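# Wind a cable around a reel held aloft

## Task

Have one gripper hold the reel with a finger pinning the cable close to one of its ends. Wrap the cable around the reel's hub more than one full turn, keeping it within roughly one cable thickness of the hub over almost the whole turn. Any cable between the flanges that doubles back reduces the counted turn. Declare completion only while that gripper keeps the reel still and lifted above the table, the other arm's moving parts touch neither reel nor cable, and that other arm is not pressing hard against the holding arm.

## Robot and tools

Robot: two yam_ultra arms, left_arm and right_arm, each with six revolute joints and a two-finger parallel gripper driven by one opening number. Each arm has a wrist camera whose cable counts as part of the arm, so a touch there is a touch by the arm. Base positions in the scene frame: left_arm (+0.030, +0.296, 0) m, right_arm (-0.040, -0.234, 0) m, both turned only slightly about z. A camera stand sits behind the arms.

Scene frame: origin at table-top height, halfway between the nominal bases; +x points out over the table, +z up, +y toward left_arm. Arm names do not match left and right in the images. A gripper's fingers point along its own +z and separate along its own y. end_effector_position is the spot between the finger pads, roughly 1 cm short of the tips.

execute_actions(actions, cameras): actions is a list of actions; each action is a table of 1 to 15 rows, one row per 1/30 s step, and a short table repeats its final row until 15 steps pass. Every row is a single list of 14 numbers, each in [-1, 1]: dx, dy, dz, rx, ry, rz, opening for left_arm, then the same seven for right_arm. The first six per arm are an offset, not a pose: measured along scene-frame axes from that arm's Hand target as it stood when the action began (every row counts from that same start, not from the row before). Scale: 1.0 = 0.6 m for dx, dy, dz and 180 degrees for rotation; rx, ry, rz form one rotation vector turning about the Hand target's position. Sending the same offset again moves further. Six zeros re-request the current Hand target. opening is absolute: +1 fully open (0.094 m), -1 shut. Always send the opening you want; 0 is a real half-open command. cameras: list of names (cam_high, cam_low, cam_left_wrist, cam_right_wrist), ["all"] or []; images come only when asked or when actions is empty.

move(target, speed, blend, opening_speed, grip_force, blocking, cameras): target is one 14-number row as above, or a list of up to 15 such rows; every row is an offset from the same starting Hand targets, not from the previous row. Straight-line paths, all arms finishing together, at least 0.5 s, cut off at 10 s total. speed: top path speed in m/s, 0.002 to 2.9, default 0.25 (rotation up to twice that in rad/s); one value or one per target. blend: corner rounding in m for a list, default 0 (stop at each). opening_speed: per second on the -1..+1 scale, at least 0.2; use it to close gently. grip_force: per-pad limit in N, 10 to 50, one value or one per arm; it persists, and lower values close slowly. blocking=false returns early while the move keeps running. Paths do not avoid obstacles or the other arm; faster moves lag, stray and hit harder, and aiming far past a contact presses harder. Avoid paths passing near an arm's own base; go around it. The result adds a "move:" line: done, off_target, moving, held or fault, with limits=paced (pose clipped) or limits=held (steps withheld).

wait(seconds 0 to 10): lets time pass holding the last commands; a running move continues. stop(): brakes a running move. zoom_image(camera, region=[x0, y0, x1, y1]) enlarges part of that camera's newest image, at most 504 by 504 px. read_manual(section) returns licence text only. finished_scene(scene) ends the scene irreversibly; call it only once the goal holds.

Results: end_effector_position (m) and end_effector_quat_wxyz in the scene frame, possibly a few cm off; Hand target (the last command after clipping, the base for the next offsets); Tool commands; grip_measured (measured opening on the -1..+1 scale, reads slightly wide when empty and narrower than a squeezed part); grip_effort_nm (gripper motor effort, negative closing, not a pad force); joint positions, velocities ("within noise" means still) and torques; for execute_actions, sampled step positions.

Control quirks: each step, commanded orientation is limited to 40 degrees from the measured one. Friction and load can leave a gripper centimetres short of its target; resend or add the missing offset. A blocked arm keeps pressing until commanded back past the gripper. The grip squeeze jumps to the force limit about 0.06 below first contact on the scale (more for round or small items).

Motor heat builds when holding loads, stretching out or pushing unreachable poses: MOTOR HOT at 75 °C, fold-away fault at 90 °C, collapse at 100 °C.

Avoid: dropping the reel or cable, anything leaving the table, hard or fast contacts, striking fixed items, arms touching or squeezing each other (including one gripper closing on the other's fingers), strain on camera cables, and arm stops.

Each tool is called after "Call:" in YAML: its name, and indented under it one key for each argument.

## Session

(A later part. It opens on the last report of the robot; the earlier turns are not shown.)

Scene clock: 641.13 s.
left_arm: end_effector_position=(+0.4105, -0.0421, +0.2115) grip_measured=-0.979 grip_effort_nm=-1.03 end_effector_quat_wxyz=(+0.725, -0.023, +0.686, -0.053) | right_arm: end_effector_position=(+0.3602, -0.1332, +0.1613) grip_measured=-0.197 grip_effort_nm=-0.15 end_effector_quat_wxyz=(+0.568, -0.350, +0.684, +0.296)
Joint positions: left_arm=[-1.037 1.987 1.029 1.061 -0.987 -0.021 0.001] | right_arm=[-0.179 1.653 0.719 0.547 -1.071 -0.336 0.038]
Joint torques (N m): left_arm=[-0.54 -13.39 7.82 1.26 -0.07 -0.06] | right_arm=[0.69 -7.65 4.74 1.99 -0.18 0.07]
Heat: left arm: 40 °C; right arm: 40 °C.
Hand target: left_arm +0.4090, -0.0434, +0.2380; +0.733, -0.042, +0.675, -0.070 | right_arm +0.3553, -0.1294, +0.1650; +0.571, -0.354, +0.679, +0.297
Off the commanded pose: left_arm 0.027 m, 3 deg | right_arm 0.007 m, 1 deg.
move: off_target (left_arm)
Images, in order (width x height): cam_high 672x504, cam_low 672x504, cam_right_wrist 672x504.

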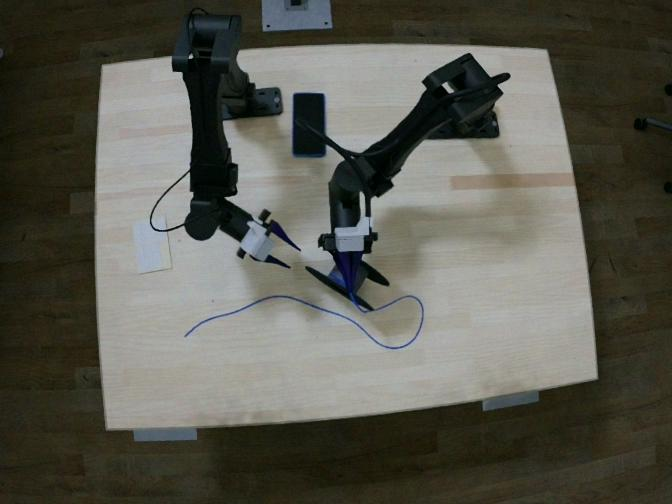

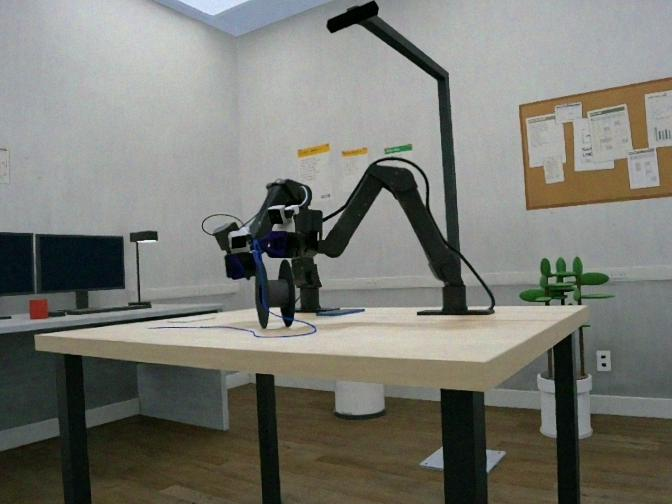

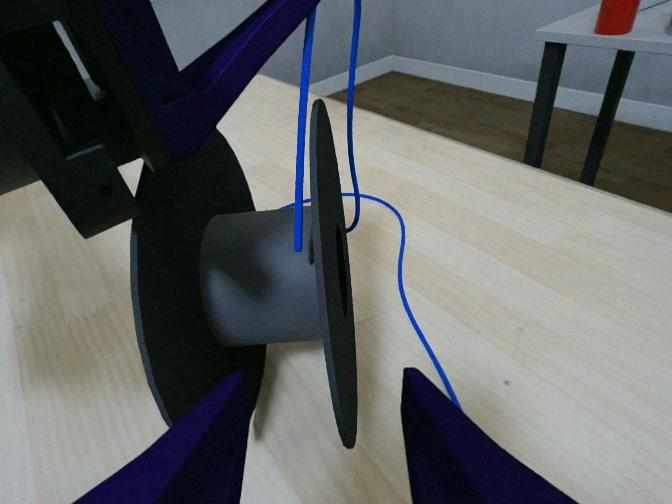

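Call:
move:
  target: [0,0,0,0,0,0,-1.0,0.0575,0.079,-0.009,0,0,-0.004,-0.2]
  speed: 0.1
  cameras: ["cam_right_wrist","cam_high"]

Scene clock: 712.33 s.
left_arm: end_effector_position=(+0.4105, -0.0421, +0.2115) grip_measured=-0.979 grip_effort_nm=-1.04 end_effector_quat_wxyz=(+0.725, -0.023, +0.686, -0.053) | right_arm: end_effector_position=(+0.3829, -0.0844, +0.1520) grip_measured=-0.197 grip_effort_nm=-0.15 end_effector_quat_wxyz=(+0.564, -0.346, +0.690, +0.295)
Joint positions: left_arm=[-1.037 1.987 1.029 1.061 -0.987 -0.021 0.001] | right_arm=[-0.015 1.749 0.767 0.668 -0.907 -0.233 0.038]
Joint torques (N m): left_arm=[-0.53 -13.39 7.82 1.26 -0.07 -0.05] | right_arm=[0.51 -5.87 8.2 2.12 -0.12 0.07]
Heat: left arm: 41 °C; right arm: 37 °C.
Hand target: left_arm +0.4090, -0.0435, +0.2380; +0.733, -0.042, +0.675, -0.070 | right_arm +0.3898, -0.0820, +0.1596; +0.572, -0.350, +0.681, +0.293
Off the commanded pose: left_arm 0.027 m, 3 deg | right_arm 0.011 m, 1 deg.
move: off_target (left_arm, right_arm)
Images, in order (width x height): cam_high 672x504, cam_right_wrist 672x504.

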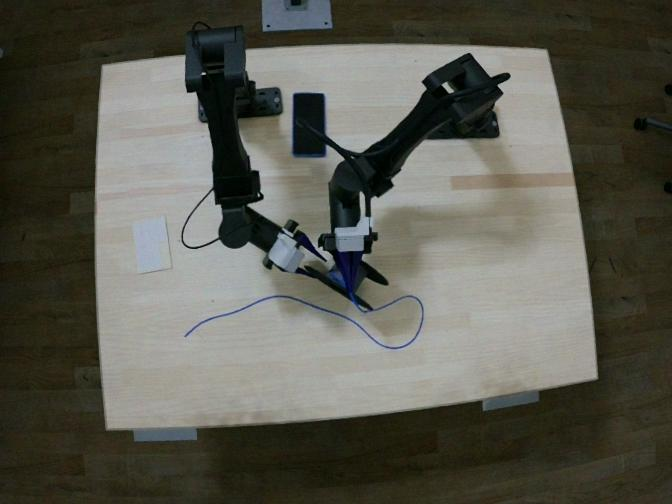

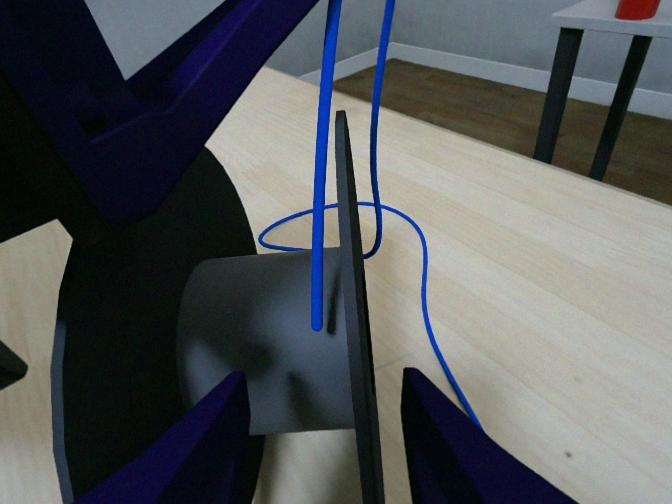

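Call:
move:
  target: [0.018,-0.0135,-0.02,0,0,-0.1111,-1.0,0,0,0,0,0,0,-0.2]
  speed: 0.1
  cameras: ["cam_right_wrist","cam_high"]

Call:
zoom_image:
  camera: "cam_high"
  region: [280, 220, 460, 360]

Scene clock: 759.30 s.
left_arm: end_effector_position=(+0.4236, -0.0556, +0.2111) grip_measured=-0.979 grip_effort_nm=-1.03 end_effector_quat_wxyz=(+0.706, +0.081, +0.680, -0.180) | right_arm: end_effector_position=(+0.3830, -0.0845, +0.1520) grip_measured=-0.197 grip_effort_nm=-0.15 end_effector_quat_wxyz=(+0.564, -0.345, +0.690, +0.295)
Joint positions: left_arm=[-0.915 1.918 0.928 1.061 -0.537 -0.094 0.001] | right_arm=[-0.015 1.749 0.767 0.669 -0.907 -0.232 0.038]
Joint torques (N m): left_arm=[0.42 -13.08 4.19 1.58 0.13 -0.15] | right_arm=[0.53 -5.83 8.1 2.11 -0.12 0.06]
Heat: left arm: 41 °C; right arm: 39 °C.
Hand target: left_arm +0.4199, -0.0516, +0.2261; +0.710, +0.076, +0.672, -0.197 | right_arm +0.3897, -0.0820, +0.1596; +0.572, -0.350, +0.681, +0.293
Off the commanded pose: left_arm 0.016 m, 2 deg | right_arm 0.011 m, 1 deg.
move: off_target (left_arm, right_arm)
Images, in order (width x height): cam_high 672x504, cam_right_wrist 672x504.

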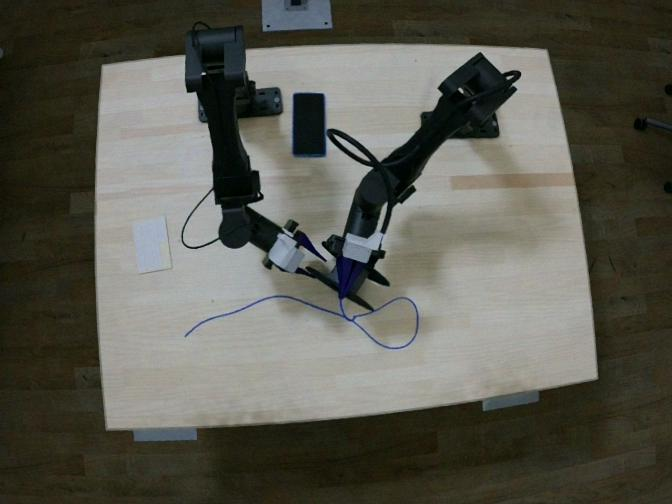

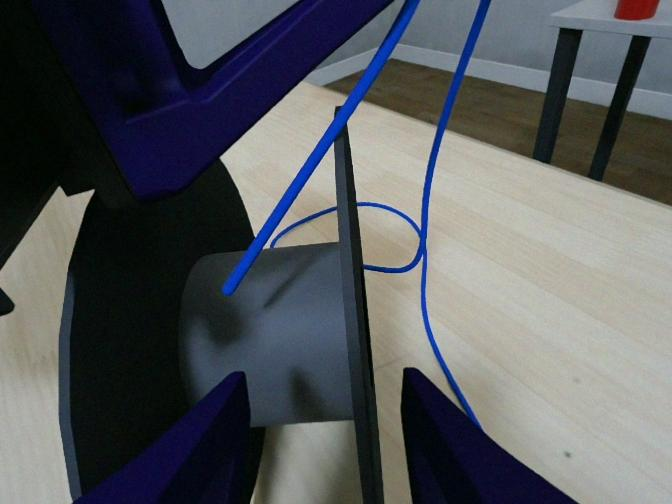

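Scaled by 2.800.

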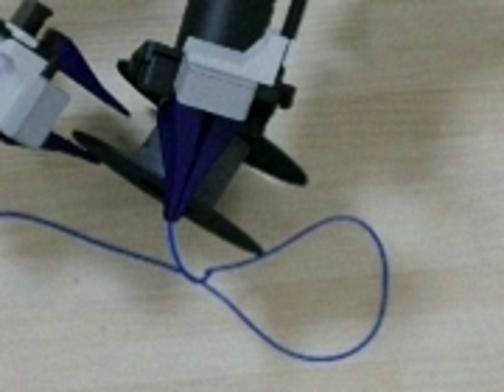

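Call:
move:
  target: [-0.0133,0.01,-0.005,0,0,0,-1.0,0,0,0,0,0,0,-0.2]
  speed: 0.08
  cameras: ["cam_right_wrist"]

Scene clock: 770.53 s.
left_arm: end_effector_position=(+0.4177, -0.0484, +0.2105) grip_measured=-0.979 grip_effort_nm=-1.04 end_effector_quat_wxyz=(+0.707, +0.081, +0.679, -0.182) | right_arm: end_effector_position=(+0.3830, -0.0845, +0.1520) grip_measured=-0.197 grip_effort_nm=-0.15 end_effector_quat_wxyz=(+0.564, -0.345, +0.690, +0.295)
Joint positions: left_arm=[-0.915 1.894 0.885 1.084 -0.535 -0.095 0.001] | right_arm=[-0.015 1.749 0.767 0.669 -0.907 -0.232 0.038]
Joint torques (N m): left_arm=[-0.2 -12.55 3.95 1.61 0.09 -0.13] | right_arm=[0.55 -5.87 8.17 2.12 -0.12 0.08]
Heat: left arm: 39 °C; right arm: 39 °C.
Hand target: left_arm +0.4119, -0.0455, +0.2230; +0.710, +0.076, +0.672, -0.196 | right_arm +0.3897, -0.0820, +0.1596; +0.572, -0.350, +0.681, +0.293
Off the commanded pose: left_arm 0.014 m, 2 deg | right_arm 0.010 m, 1 deg.
move: off_target (left_arm)
Images, in order (width x height): cam_right_wrist 672x504.

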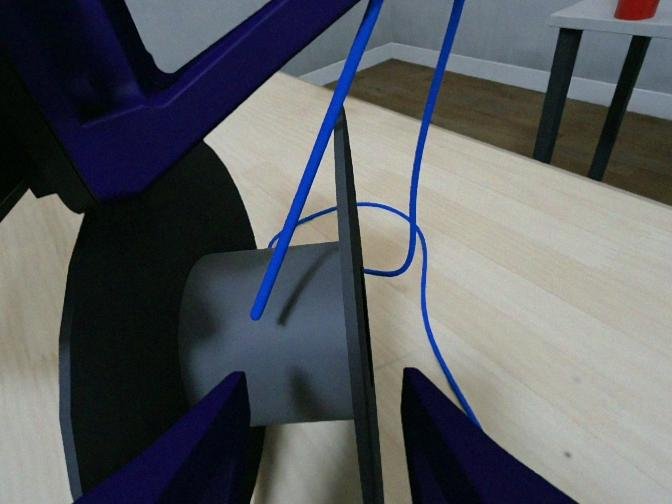

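Call:
move:
  target: [-0.0133,0.01,-0.003,0,0,0,-1.0,0,0,0,0,0,0,-0.2]
  speed: 0.08
  cameras: ["cam_right_wrist"]

Scene clock: 774.80 s.
left_arm: end_effector_position=(+0.4102, -0.0425, +0.2100) grip_measured=-0.979 grip_effort_nm=-1.03 end_effector_quat_wxyz=(+0.707, +0.082, +0.678, -0.184) | right_arm: end_effector_position=(+0.3830, -0.0845, +0.1520) grip_measured=-0.197 grip_effort_nm=-0.15 end_effector_quat_wxyz=(+0.564, -0.345, +0.690, +0.295)
Joint positions: left_arm=[-0.919 1.867 0.841 1.104 -0.535 -0.096 0.001] | right_arm=[-0.015 1.749 0.767 0.669 -0.907 -0.232 0.038]
Joint torques (N m): left_arm=[-0.49 -12.11 3.84 1.58 0.02 -0.12] | right_arm=[0.53 -5.9 8.12 2.13 -0.11 0.07]
Heat: left arm: 38 °C; right arm: 39 °C.
Hand target: left_arm +0.4039, -0.0395, +0.2212; +0.710, +0.076, +0.672, -0.196 | right_arm +0.3897, -0.0820, +0.1596; +0.572, -0.350, +0.681, +0.293
Off the commanded pose: left_arm 0.013 m, 2 deg | right_arm 0.010 m, 1 deg.
move: off_target (left_arm)
Images, in order (width x height): cam_right_wrist 672x504.

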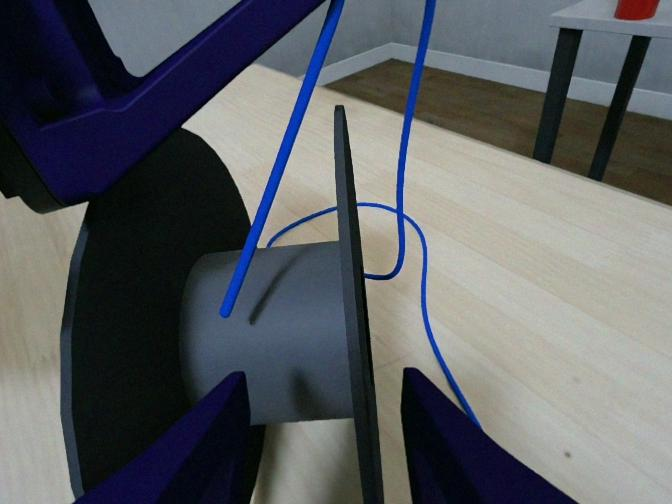

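Call:
move:
  target: [0.0093,-0.007,0,0,0,0.0722,-1.0,0,0,0,0,0,0,-0.2]
  speed: 0.08
  cameras: ["cam_right_wrist","cam_high"]

Scene clock: 789.17 s.
left_arm: end_effector_position=(+0.4071, -0.0369, +0.2241) grip_measured=-0.979 grip_effort_nm=-1.03 end_effector_quat_wxyz=(+0.728, -0.002, +0.675, -0.119) | right_arm: end_effector_position=(+0.3830, -0.0845, +0.1521) grip_measured=-0.197 grip_effort_nm=-0.15 end_effector_quat_wxyz=(+0.564, -0.345, +0.690, +0.295)
Joint positions: left_arm=[-1.001 1.905 0.932 1.103 -0.83 -0.069 0.001] | right_arm=[-0.015 1.749 0.767 0.669 -0.907 -0.232 0.038]
Joint torques (N m): left_arm=[-0.57 -7.2 7.87 1.4 -0.11 0.04] | right_arm=[0.54 -5.93 8.17 2.12 -0.14 0.07]
Heat: left arm: 37 °C; right arm: 39 °C.
Hand target: left_arm +0.4095, -0.0437, +0.2214; +0.728, -0.001, +0.676, -0.115 | right_arm +0.3897, -0.0820, +0.1597; +0.572, -0.350, +0.681, +0.293
Off the commanded pose: left_arm 0.008 m, 0 deg | right_arm 0.010 m, 1 deg.
move: done
Images, in order (width x height): cam_high 672x504, cam_right_wrist 672x504.

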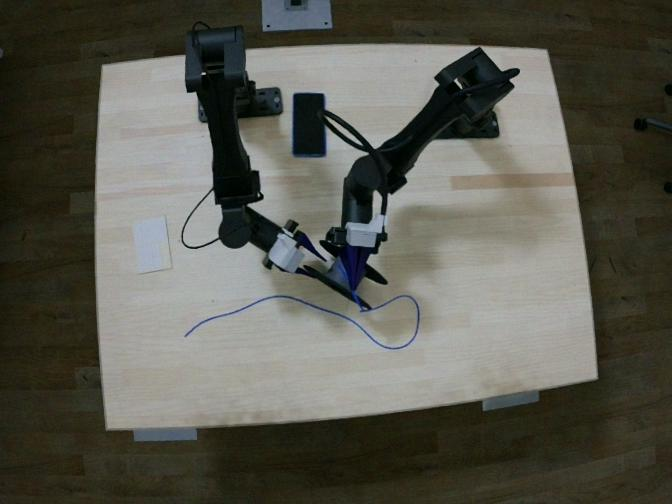

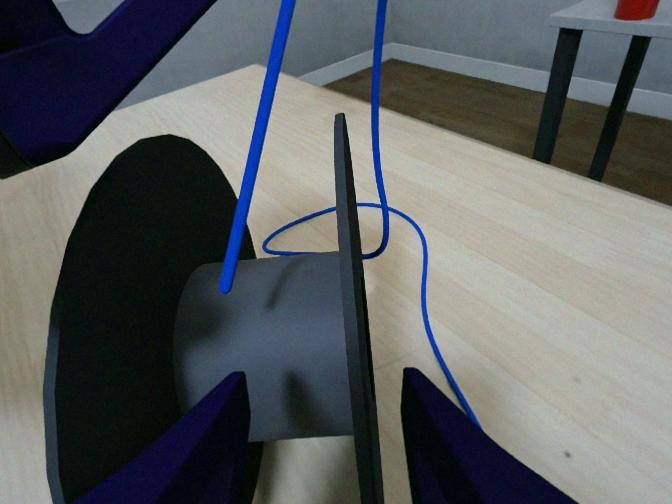

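Call:
move:
  target: [0.0293,-0.022,-0.03,0,0,0,-1.0,0,0,0,0,0,0,-0.2]
  speed: 0.08
  cameras: ["cam_right_wrist"]

Scene clock: 795.17 s.
left_arm: end_effector_position=(+0.4210, -0.0514, +0.2140) grip_measured=-0.979 grip_effort_nm=-1.04 end_effector_quat_wxyz=(+0.730, -0.006, +0.673, -0.116) | right_arm: end_effector_position=(+0.3830, -0.0845, +0.1521) grip_measured=-0.197 grip_effort_nm=-0.15 end_effector_quat_wxyz=(+0.564, -0.345, +0.690, +0.295)
Joint positions: left_arm=[-0.995 2.001 1.014 1.127 -0.832 -0.063 0.001] | right_arm=[-0.015 1.749 0.767 0.669 -0.907 -0.232 0.038]
Joint torques (N m): left_arm=[0.55 -7.09 7.1 1.46 0.13 -0.04] | right_arm=[0.46 -5.86 8.17 2.13 -0.12 0.07]
Heat: left arm: 36 °C; right arm: 39 °C.
Hand target: left_arm +0.4270, -0.0569, +0.2032; +0.728, -0.001, +0.676, -0.115 | right_arm +0.3897, -0.0820, +0.1597; +0.572, -0.350, +0.681, +0.293
Off the commanded pose: left_arm 0.013 m, 1 deg | right_arm 0.010 m, 1 deg.
move: off_target (left_arm)
Images, in order (width x height): cam_right_wrist 672x504.

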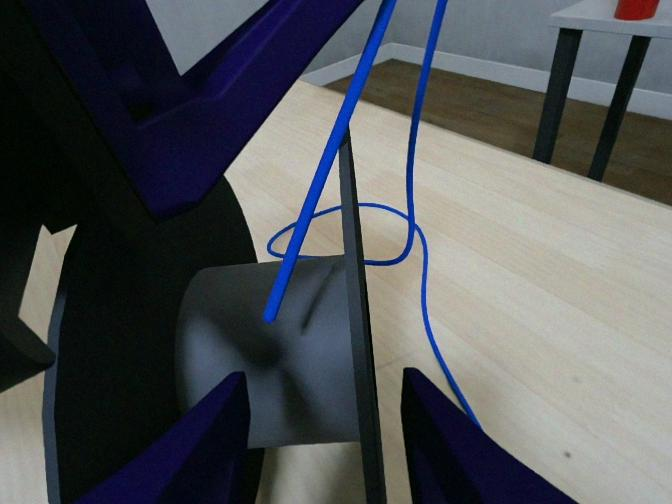

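Call:
move:
  target: [-0.006,0.0045,0,0,0,0.045,-1.0,0,0,0,0,0,0,-0.2]
  speed: 0.08
  cameras: ["cam_right_wrist"]

Scene clock: 804.30 s.
left_arm: end_effector_position=(+0.4219, -0.0485, +0.2136) grip_measured=-0.979 grip_effort_nm=-1.04 end_effector_quat_wxyz=(+0.736, -0.049, +0.672, -0.068) | right_arm: end_effector_position=(+0.3830, -0.0845, +0.1521) grip_measured=-0.197 grip_effort_nm=-0.15 end_effector_quat_wxyz=(+0.564, -0.345, +0.690, +0.295)
Joint positions: left_arm=[-1.025 2.055 1.092 1.131 -0.99 -0.024 0.001] | right_arm=[-0.015 1.749 0.767 0.669 -0.907 -0.232 0.038]
Joint torques (N m): left_arm=[-0.58 -7.6 7.08 1.41 -0.06 -0.01] | right_arm=[0.46 -5.93 8.13 2.12 -0.14 0.05]
Heat: left arm: 36 °C; right arm: 39 °C.
Hand target: left_arm +0.4234, -0.0543, +0.2032; +0.734, -0.049, +0.674, -0.063 | right_arm +0.3897, -0.0820, +0.1597; +0.572, -0.350, +0.681, +0.293
Off the commanded pose: left_arm 0.012 m, 1 deg | right_arm 0.010 m, 1 deg.
move: off_target (left_arm)
Images, in order (width x height): cam_right_wrist 672x504.

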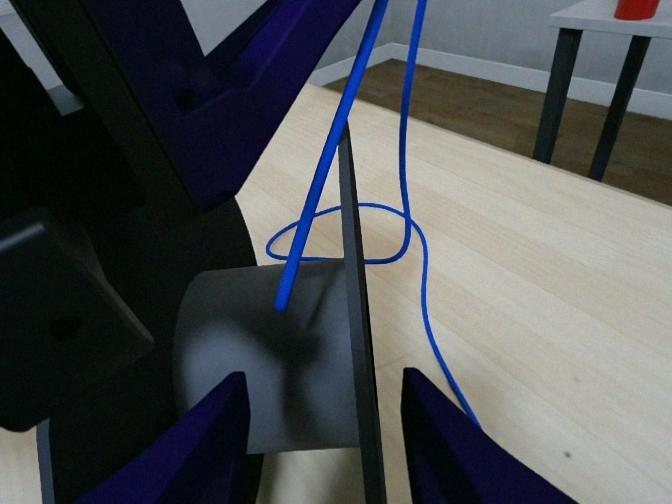

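Call:
move:
  target: [-0.0147,0.011,-0.004,0,0,0,-1.0,0,0,0,0,0,0,-0.2]
  speed: 0.08
  cameras: ["cam_right_wrist"]

Scene clock: 808.40 s.
left_arm: end_effector_position=(+0.4176, -0.0483, +0.2140) grip_measured=-0.979 grip_effort_nm=-1.03 end_effector_quat_wxyz=(+0.738, -0.053, +0.669, -0.071) | right_arm: end_effector_position=(+0.3830, -0.0845, +0.1521) grip_measured=-0.197 grip_effort_nm=-0.15 end_effector_quat_wxyz=(+0.564, -0.345, +0.690, +0.295)
Joint positions: left_arm=[-1.034 2.055 1.081 1.157 -1 -0.021 0.001] | right_arm=[-0.015 1.749 0.767 0.669 -0.907 -0.232 0.038]
Joint torques (N m): left_arm=[-0.61 -9.2 3.78 1.45 -0.06 -0.02] | right_arm=[0.49 -5.89 8.18 2.13 -0.13 0.07]
Heat: left arm: 36 °C; right arm: 39 °C.
Hand target: left_arm +0.4146, -0.0476, +0.2008; +0.734, -0.049, +0.674, -0.063 | right_arm +0.3897, -0.0820, +0.1597; +0.572, -0.350, +0.681, +0.293
Off the commanded pose: left_arm 0.013 m, 1 deg | right_arm 0.010 m, 1 deg.
move: off_target (left_arm)
Images, in order (width x height): cam_right_wrist 672x504.

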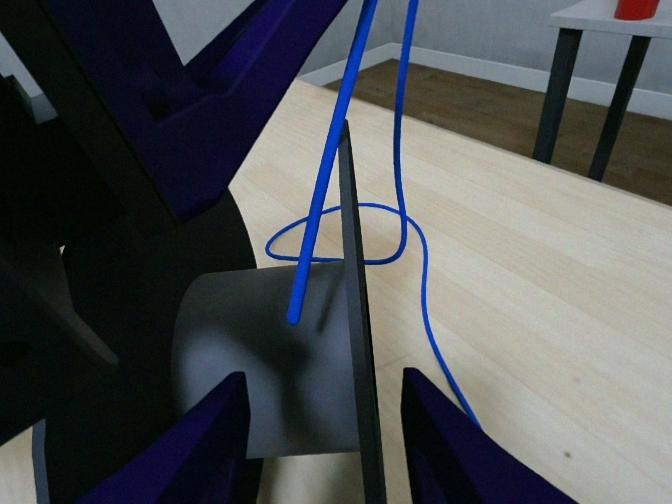

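Call:
move:
  target: [0,0,0,0,0,0,-1.0,-0.004,0.003,0,0.0813,-0.0582,0,-0.2]
  speed: 0.08
  cameras: ["cam_right_wrist","cam_low"]

Call:
zoom_image:
  camera: "cam_low"
  region: [200, 170, 380, 350]

Scene clock: 833.43 s.
left_arm: end_effector_position=(+0.4176, -0.0483, +0.2140) grip_measured=-0.979 grip_effort_nm=-1.04 end_effector_quat_wxyz=(+0.738, -0.053, +0.669, -0.071) | right_arm: end_effector_position=(+0.3904, -0.0831, +0.1623) grip_measured=-0.197 grip_effort_nm=-0.15 end_effector_quat_wxyz=(+0.667, -0.302, +0.591, +0.339)
Joint positions: left_arm=[-1.034 2.055 1.081 1.157 -1 -0.021 0.001] | right_arm=[-0.015 2.055 0.711 1.543 -0.918 0.157 0.038]
Joint torques (N m): left_arm=[-0.62 -9.18 3.77 1.46 -0.06 -0.02] | right_arm=[0.76 -6.83 3.51 2.17 0.13 0.06]
Heat: left arm: 36 °C; right arm: 38 °C.
Hand target: left_arm +0.4146, -0.0476, +0.2008; +0.734, -0.049, +0.674, -0.063 | right_arm +0.3874, -0.0802, +0.1597; +0.672, -0.299, +0.583, +0.344
Off the commanded pose: left_arm 0.014 m, 1 deg | right_arm 0.005 m, 1 deg.
joint sent to its limit (right arm) — joint 4 (wrist pitch), upper limit. The joint targets still meet the commanded pose.
move: off_target (left_arm)
Images, in order (width x height): cam_low 672x504, cam_right_wrist 672x504.

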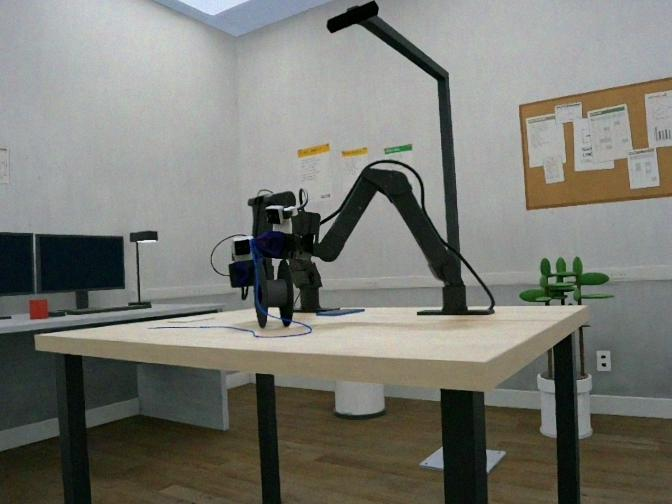

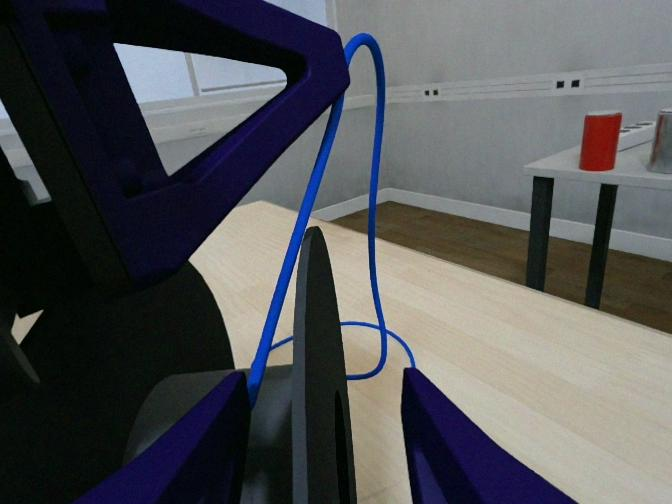

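Scaled by 2.800.

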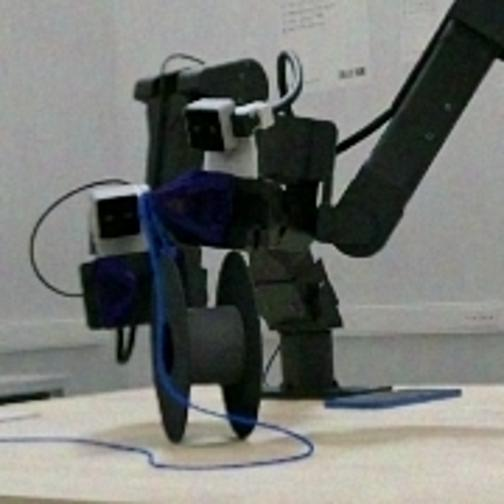

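Call:
move:
  target: [0,0,0,0,0,0,-1.0,-0.02,0.013,-0.025,0,0,0,-0.2]
  speed: 0.08
  cameras: ["cam_right_wrist"]

Scene clock: 845.43 s.
left_arm: end_effector_position=(+0.4176, -0.0483, +0.2140) grip_measured=-0.979 grip_effort_nm=-1.03 end_effector_quat_wxyz=(+0.738, -0.053, +0.669, -0.071) | right_arm: end_effector_position=(+0.3784, -0.0746, +0.1478) grip_measured=-0.197 grip_effort_nm=-0.15 end_effector_quat_wxyz=(+0.655, -0.304, +0.602, +0.340)
Joint positions: left_arm=[-1.034 2.055 1.081 1.157 -1 -0.021 0.001] | right_arm=[0.011 2.055 0.657 1.545 -0.9 0.127 0.038]
Joint torques (N m): left_arm=[-0.62 -9.21 3.79 1.46 -0.07 -0.02] | right_arm=[0.73 -6.64 3.22 2.19 0.12 -0.09]
Heat: left arm: 36 °C; right arm: 37 °C.
Hand target: left_arm +0.4146, -0.0476, +0.2008; +0.734, -0.049, +0.674, -0.063 | right_arm +0.3754, -0.0723, +0.1447; +0.672, -0.299, +0.583, +0.344
Off the commanded pose: left_arm 0.014 m, 1 deg | right_arm 0.005 m, 3 deg.
joint sent to its limit (right arm) — joint 4 (wrist pitch), upper limit. The joint targets are off in orientation, not in position.
move: off_target (left_arm, right_arm)
Images, in order (width x height): cam_right_wrist 672x504.

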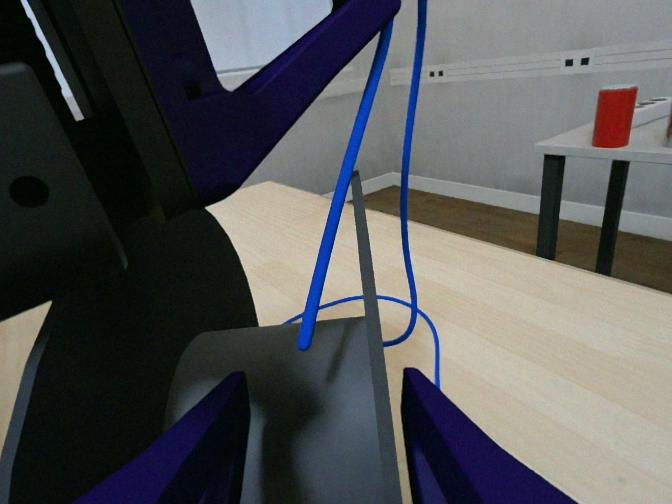

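Call:
move:
  target: [0,0,0,0,0,0,-1.0,0.0337,0.0323,0.0232,0,0,0,-0.2]
  speed: 0.06
  cameras: ["cam_right_wrist","cam_high"]

Scene clock: 864.73 s.
left_arm: end_effector_position=(+0.4176, -0.0480, +0.2139) grip_measured=-0.979 grip_effort_nm=-1.03 end_effector_quat_wxyz=(+0.738, -0.054, +0.669, -0.070) | right_arm: end_effector_position=(+0.3921, -0.0559, +0.1534) grip_measured=-0.197 grip_effort_nm=-0.15 end_effector_quat_wxyz=(+0.663, -0.297, +0.594, +0.346)
Joint positions: left_arm=[-1.034 2.055 1.081 1.157 -1.002 -0.02 0.001] | right_arm=[0.068 2.092 0.724 1.546 -0.838 0.15 0.038]
Joint torques (N m): left_arm=[-0.62 -9.2 3.77 1.45 -0.05 -0.02] | right_arm=[0.75 -6.8 5.93 2.19 0.1 0.07]
Heat: left arm: 36 °C; right arm: 36 °C.
Hand target: left_arm +0.4146, -0.0476, +0.2008; +0.734, -0.048, +0.674, -0.063 | right_arm +0.3955, -0.0529, +0.1585; +0.672, -0.300, +0.583, +0.345
Off the commanded pose: left_arm 0.013 m, 1 deg | right_arm 0.007 m, 2 deg.
joint sent to its limit (right arm) — joint 4 (wrist pitch), upper limit. The joint targets still meet the commanded pose.
move: off_target (left_arm)
Images, in order (width x height): cam_high 672x504, cam_right_wrist 672x504.

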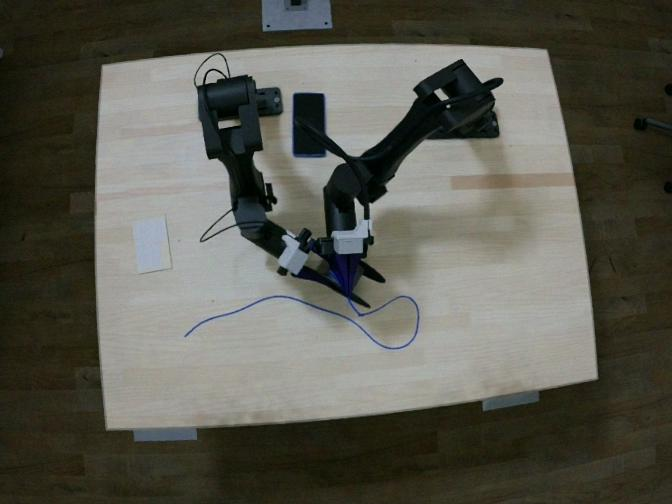

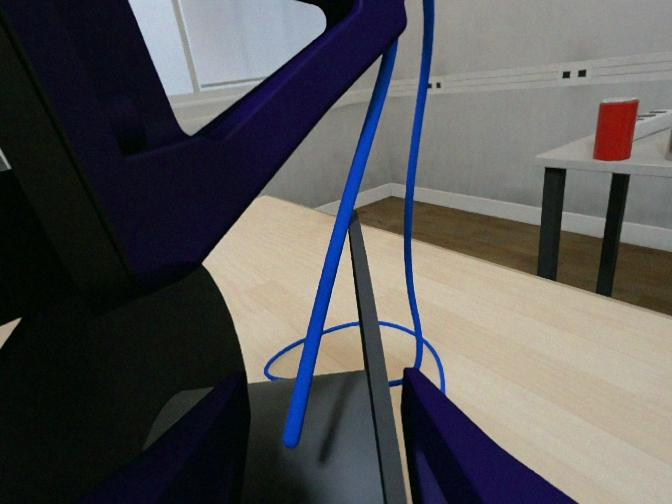

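Call:
move:
  target: [0,0,0,0,0,0,-1.0,0.011,-0.0082,0.004,0,0,0,-0.4]
  speed: 0.05
  opening_speed: 0.5
  cameras: ["cam_right_wrist","cam_high"]

Scene clock: 885.80 s.
left_arm: end_effector_position=(+0.4177, -0.0476, +0.2138) grip_measured=-0.979 grip_effort_nm=-1.04 end_effector_quat_wxyz=(+0.738, -0.054, +0.669, -0.069) | right_arm: end_effector_position=(+0.3976, -0.0563, +0.1594) grip_measured=-0.397 grip_effort_nm=-0.15 end_effector_quat_wxyz=(+0.669, -0.298, +0.588, +0.344)
Joint positions: left_arm=[-1.034 2.055 1.081 1.157 -1.005 -0.019 0.001] | right_arm=[0.066 2.096 0.75 1.546 -0.838 0.155 0.028]
Joint torques (N m): left_arm=[-0.62 -9.2 3.77 1.45 -0.02 -0.03] | right_arm=[-0.65 -6.95 6.22 1.98 0 0.07]
Heat: left arm: 36 °C; right arm: 38 °C.
Hand target: left_arm +0.4146, -0.0476, +0.2008; +0.734, -0.048, +0.674, -0.063 | right_arm +0.4022, -0.0579, +0.1610; +0.672, -0.300, +0.583, +0.344
Off the commanded pose: left_arm 0.013 m, 1 deg | right_arm 0.005 m, 1 deg.
move: off_target (left_arm)
Images, in order (width x height): cam_high 672x504, cam_right_wrist 672x504.

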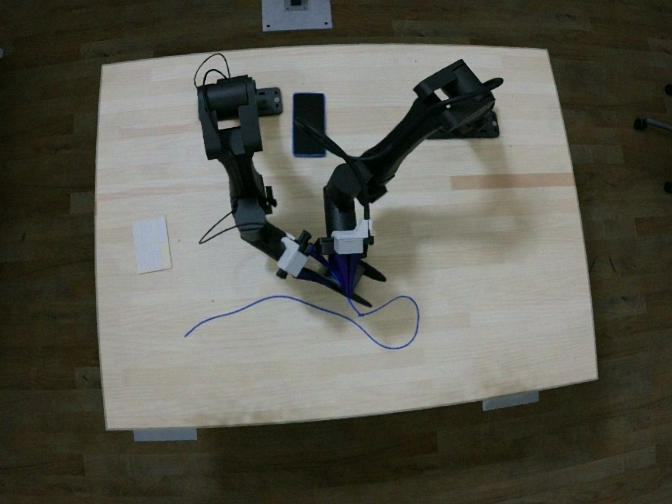

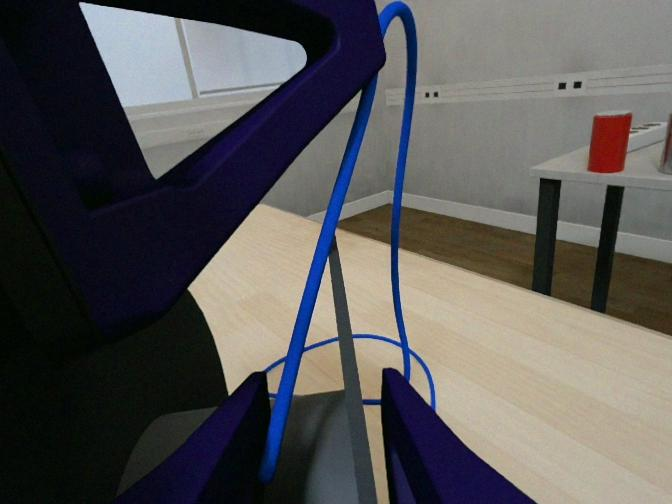

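Call:
move:
  target: [0,0,0,0,0,0,-1.0,0,0,0,0,0,0,-1.0]
  speed: 0.05
  opening_speed: 0.25
  cameras: ["cam_right_wrist","cam_high","cam_low"]

Scene clock: 893.83 s.
left_arm: end_effector_position=(+0.4174, -0.0463, +0.2165) grip_measured=-0.979 grip_effort_nm=-1.04 end_effector_quat_wxyz=(+0.740, -0.059, +0.666, -0.070) | right_arm: end_effector_position=(+0.4008, -0.0609, +0.1592) grip_measured=-0.866 grip_effort_nm=-1.03 end_effector_quat_wxyz=(+0.678, -0.300, +0.586, +0.327)
Joint positions: left_arm=[-1.034 2.055 1.081 1.174 -1.009 -0.012 0.001] | right_arm=[0.059 2.097 0.75 1.546 -0.825 0.122 0.006]
Joint torques (N m): left_arm=[-0.64 -9.17 3.73 1.3 0.03 -0.08] | right_arm=[0.02 -7.16 6.13 1.95 -0.15 0.39]
Heat: left arm: 36 °C; right arm: 37 °C.
Hand target: left_arm +0.4146, -0.0476, +0.2008; +0.734, -0.049, +0.674, -0.063 | right_arm +0.4022, -0.0579, +0.1610; +0.672, -0.299, +0.583, +0.345
Off the commanded pose: left_arm 0.016 m, 2 deg | right_arm 0.004 m, 2 deg.
move: off_target (left_arm)
Images, in order (width x height): cam_high 672x504, cam_low 672x504, cam_right_wrist 672x504.

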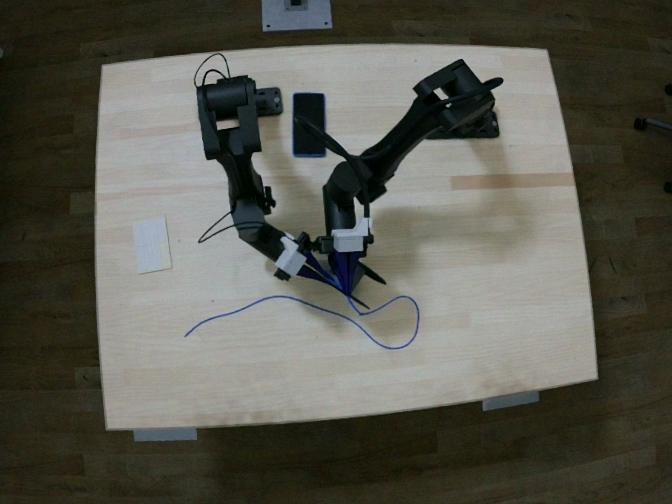

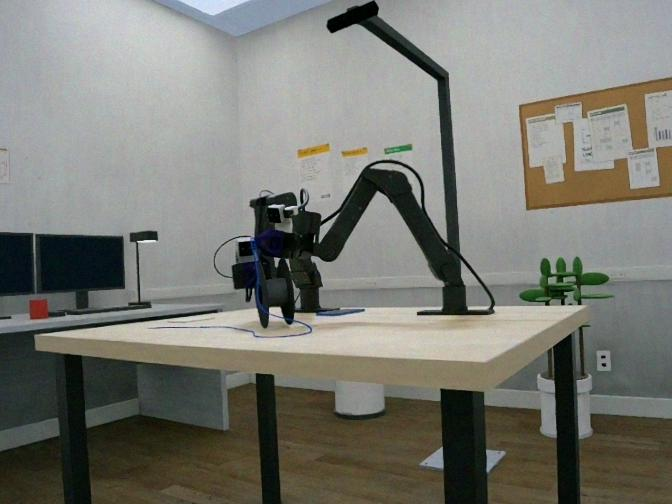

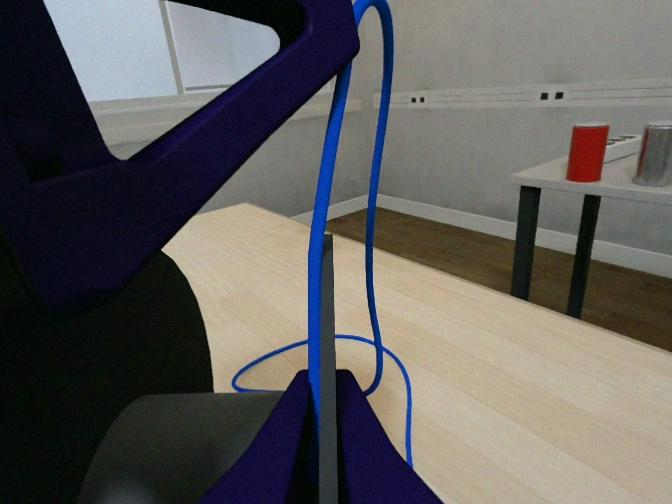

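Call:
move:
  target:
    - [0,0,0.012,0,0,0,-0.75,0,0,0,0,0,0,-1.0]
    - [-0.1,0.005,0.02,0,0,0,-0.75,0,0,0,0,0,0,-1.0]
    - [-0.28,0.06,0.06,0,0,0,-0.75,0,0,0,0,0,0,-1.0]
  speed: [0.05,0.08,0.15]
  opening_speed: 0.5
  blend: [0,0.02,0]
  cameras: ["all"]

Scene clock: 903.23 s.
left_arm: end_effector_position=(+0.2488, -0.0201, +0.2234) grip_measured=-0.752 grip_effort_nm=0.11 end_effector_quat_wxyz=(+0.726, -0.010, +0.687, -0.031) | right_arm: end_effector_position=(+0.4000, -0.0601, +0.1594) grip_measured=-0.867 grip_effort_nm=-1.03 end_effector_quat_wxyz=(+0.674, -0.297, +0.587, +0.336)
Joint positions: left_arm=[-1.458 1.798 0.716 1.451 -1.412 0.307 0.012] | right_arm=[0.059 2.097 0.751 1.546 -0.832 0.143 0.006]
Joint torques (N m): left_arm=[-0.28 -9.72 3.54 1.8 0.13 0] | right_arm=[0.05 -7.08 6.09 1.98 -0.07 0.21]
Heat: left arm: 36 °C; right arm: 37 °C.
Hand target: left_arm +0.2466, -0.0117, +0.2368; +0.734, -0.048, +0.674, -0.063 | right_arm +0.4022, -0.0579, +0.1610; +0.672, -0.300, +0.583, +0.344
Off the commanded pose: left_arm 0.016 m, 6 deg | right_arm 0.004 m, 1 deg.
move: off_target (left_arm)

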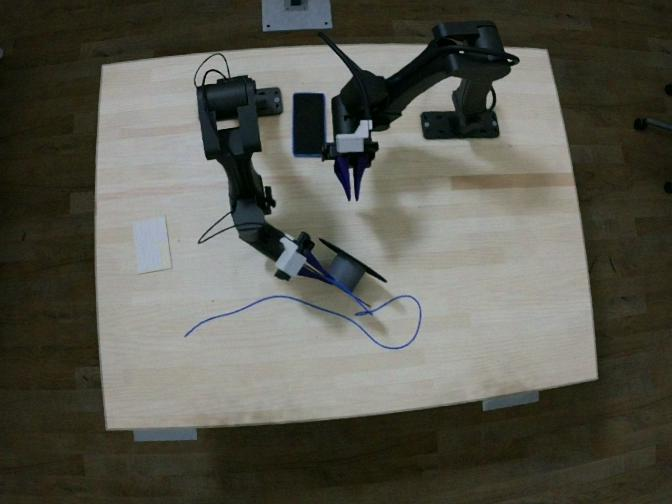

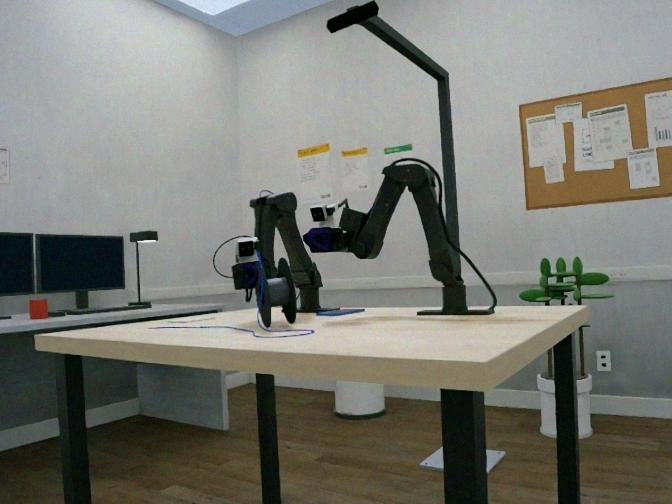

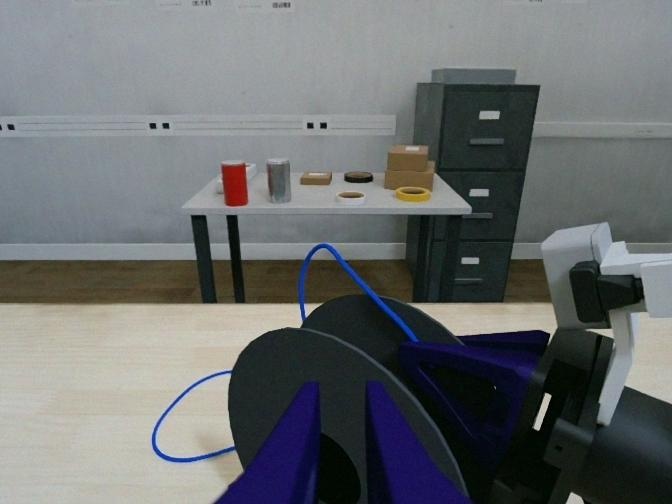

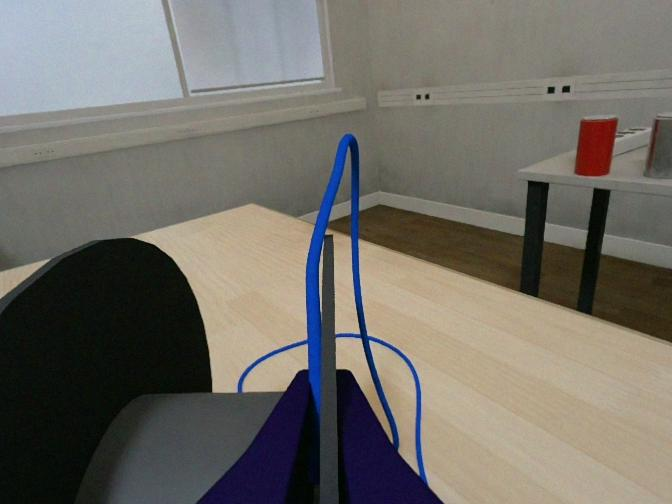

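Call:
zoom_image:
  camera: "cam_high"
  region: [280, 220, 460, 360]

Call:
zoom_image:
  camera: "cam_low"
  region: [200, 200, 350, 350]

Scaled by 2.800.

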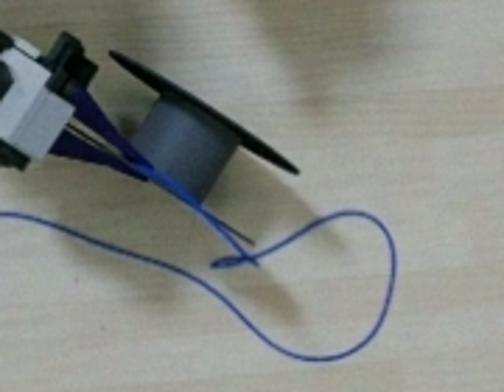

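Scaled by 3.360.

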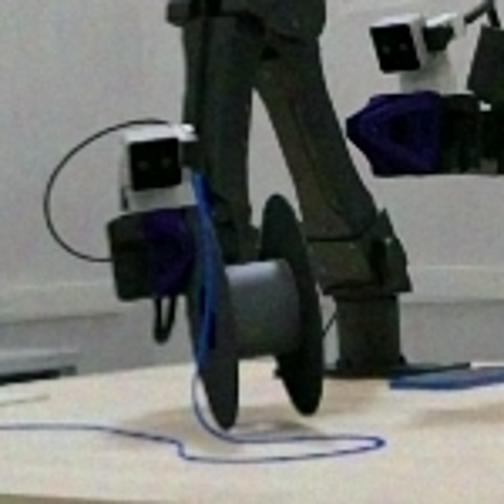

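Call:
move:
  target:
    - [0.0557,0.3362,0.0553,0.115,0.158,-0.15,-0.3,0,0,0,0,0,0,-1.0]
    - [0.4833,0.2835,-0.0613,0.2297,0.3157,-0.299,-0.3,0,0,0,0,0,0,-1.0]
    - [0.4998,0.1835,-0.2113,0.2297,0.3157,-0.299,-0.3,0,0,0,0,0,0,-1.0]
  speed: 0.3
  blend: [0.05,0.03,0]
  cameras: ["cam_left_wrist","cam_high"]

Scene clock: 1093.67 s.
left_arm: end_effector_position=(+0.5420, +0.0968, +0.1230) grip_measured=-0.302 grip_effort_nm=0.11 end_effector_quat_wxyz=(+0.218, +0.468, +0.849, -0.114) | right_arm: end_effector_position=(+0.4000, -0.0601, +0.1594) grip_measured=-0.867 grip_effort_nm=-1.04 end_effector_quat_wxyz=(+0.674, -0.297, +0.587, +0.336)
Joint positions: left_arm=[-0.278 2.353 2.274 -1.103 0.318 0.675 0.033] | right_arm=[0.059 2.097 0.751 1.546 -0.832 0.143 0.006]
Joint torques (N m): left_arm=[0.4 -11.82 5.55 0.93 0.13 -0.11] | right_arm=[0.01 -7.12 6.08 1.97 -0.07 0.19]
Heat: left arm: 39 °C; right arm: 36 °C.
Hand target: left_arm +0.5465, +0.0984, +0.1100; +0.213, +0.462, +0.853, -0.115 | right_arm +0.4022, -0.0579, +0.1610; +0.672, -0.300, +0.583, +0.344
Off the commanded pose: left_arm 0.014 m, 1 deg | right_arm 0.004 m, 1 deg.
move: off_target (left_arm)
Images, in order (width x height): cam_high 672x504, cam_left_wrist 672x504.

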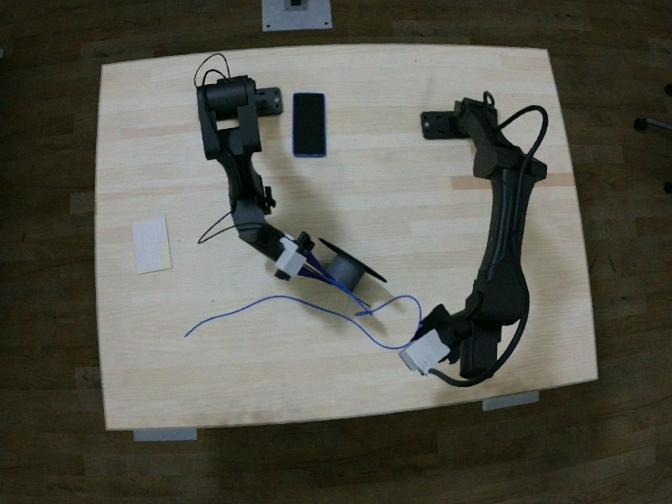

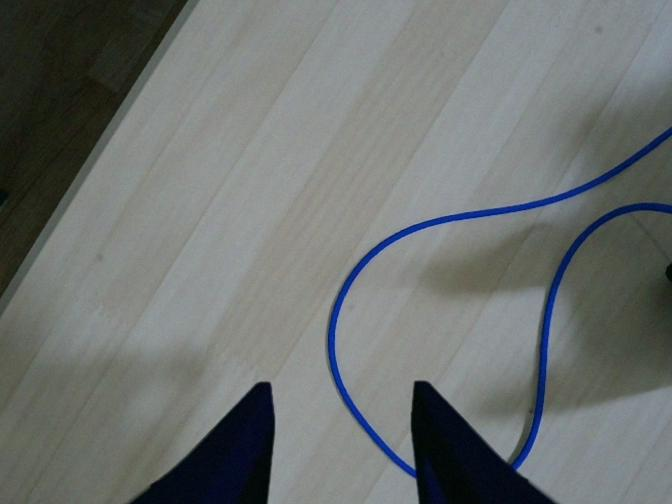

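Call:
move:
  target:
    - [0.0053,0.0007,-0.175,0,0,0,-0.3,0,0,0,0,0,0,-1.0]
  speed: 0.15
  cameras: ["cam_left_wrist"]

Scene clock: 1126.03 s.
left_arm: end_effector_position=(+0.5486, +0.0966, +0.0219) grip_measured=-0.302 grip_effort_nm=0.11 end_effector_quat_wxyz=(+0.221, +0.467, +0.849, -0.112) | right_arm: end_effector_position=(+0.4000, -0.0601, +0.1594) grip_measured=-0.867 grip_effort_nm=-1.04 end_effector_quat_wxyz=(+0.674, -0.297, +0.587, +0.336)
Joint positions: left_arm=[-0.276 2.393 1.941 -0.724 0.316 0.675 0.033] | right_arm=[0.059 2.097 0.751 1.546 -0.832 0.143 0.006]
Joint torques (N m): left_arm=[0.46 -11.54 5.63 0.96 0.15 -0.08] | right_arm=[0.03 -7.02 6.09 1.97 -0.06 0.19]
Heat: left arm: 37 °C; right arm: 36 °C.
Hand target: left_arm +0.5497, +0.0990, +0.0050; +0.213, +0.462, +0.853, -0.115 | right_arm +0.4022, -0.0579, +0.1610; +0.672, -0.300, +0.583, +0.344
Off the commanded pose: left_arm 0.017 m, 1 deg | right_arm 0.004 m, 1 deg.
move: off_target (left_arm)
Images, in order (width x height): cam_left_wrist 672x504.

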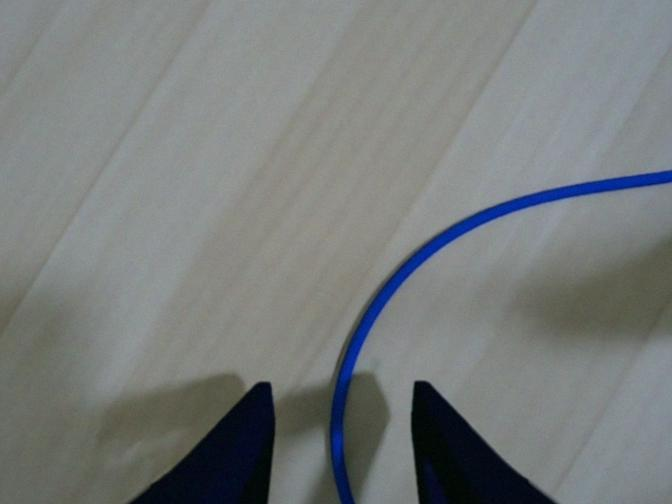

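Call:
move:
  target:
    - [-0.003,0,-0.025,0,0,0,-0.3,0,0,0,0,0,0,-1.0]
    - [-0.003,0,-0.025,0,0,0,-1.0,0,0,0,0,0,0,-1.0]
  speed: 0.06
  opening_speed: 0.9
  cameras: ["cam_left_wrist"]

Scene clock: 1132.60 s.
left_arm: end_effector_position=(+0.5506, +0.0961, +0.0148) grip_measured=-0.986 grip_effort_nm=-0.78 end_effector_quat_wxyz=(+0.229, +0.467, +0.847, -0.110) | right_arm: end_effector_position=(+0.4000, -0.0601, +0.1594) grip_measured=-0.867 grip_effort_nm=-1.04 end_effector_quat_wxyz=(+0.674, -0.297, +0.587, +0.336)
Joint positions: left_arm=[-0.276 2.393 1.904 -0.669 0.316 0.675 0.001] | right_arm=[0.059 2.097 0.751 1.546 -0.832 0.143 0.006]
Joint torques (N m): left_arm=[0.38 -10.81 4.97 1.01 0.15 -0.08] | right_arm=[-0.01 -7.1 6.08 1.95 -0.06 0.18]
Heat: left arm: 36 °C; right arm: 36 °C.
Hand target: left_arm +0.5479, +0.0989, -0.0099; +0.213, +0.462, +0.853, -0.115 | right_arm +0.4022, -0.0579, +0.1610; +0.672, -0.300, +0.583, +0.344
Off the commanded pose: left_arm 0.025 m, 2 deg | right_arm 0.004 m, 1 deg.
move: off_target (left_arm); target 2's new opening was sent with left_arm's hand 0.025 m and 2 deg from that target
Images, in order (width x height): cam_left_wrist 672x504.

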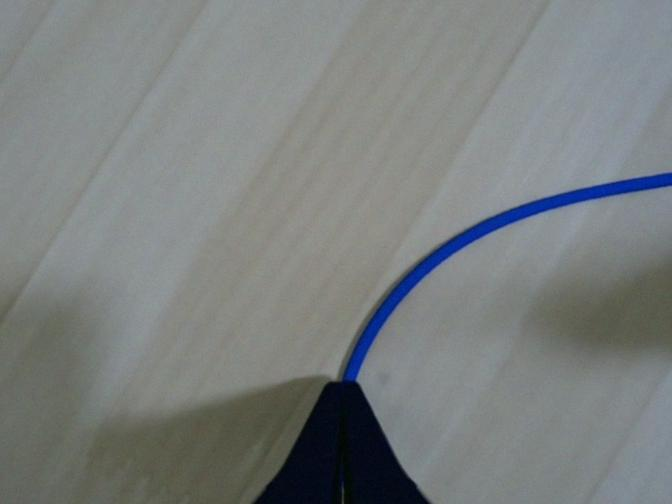

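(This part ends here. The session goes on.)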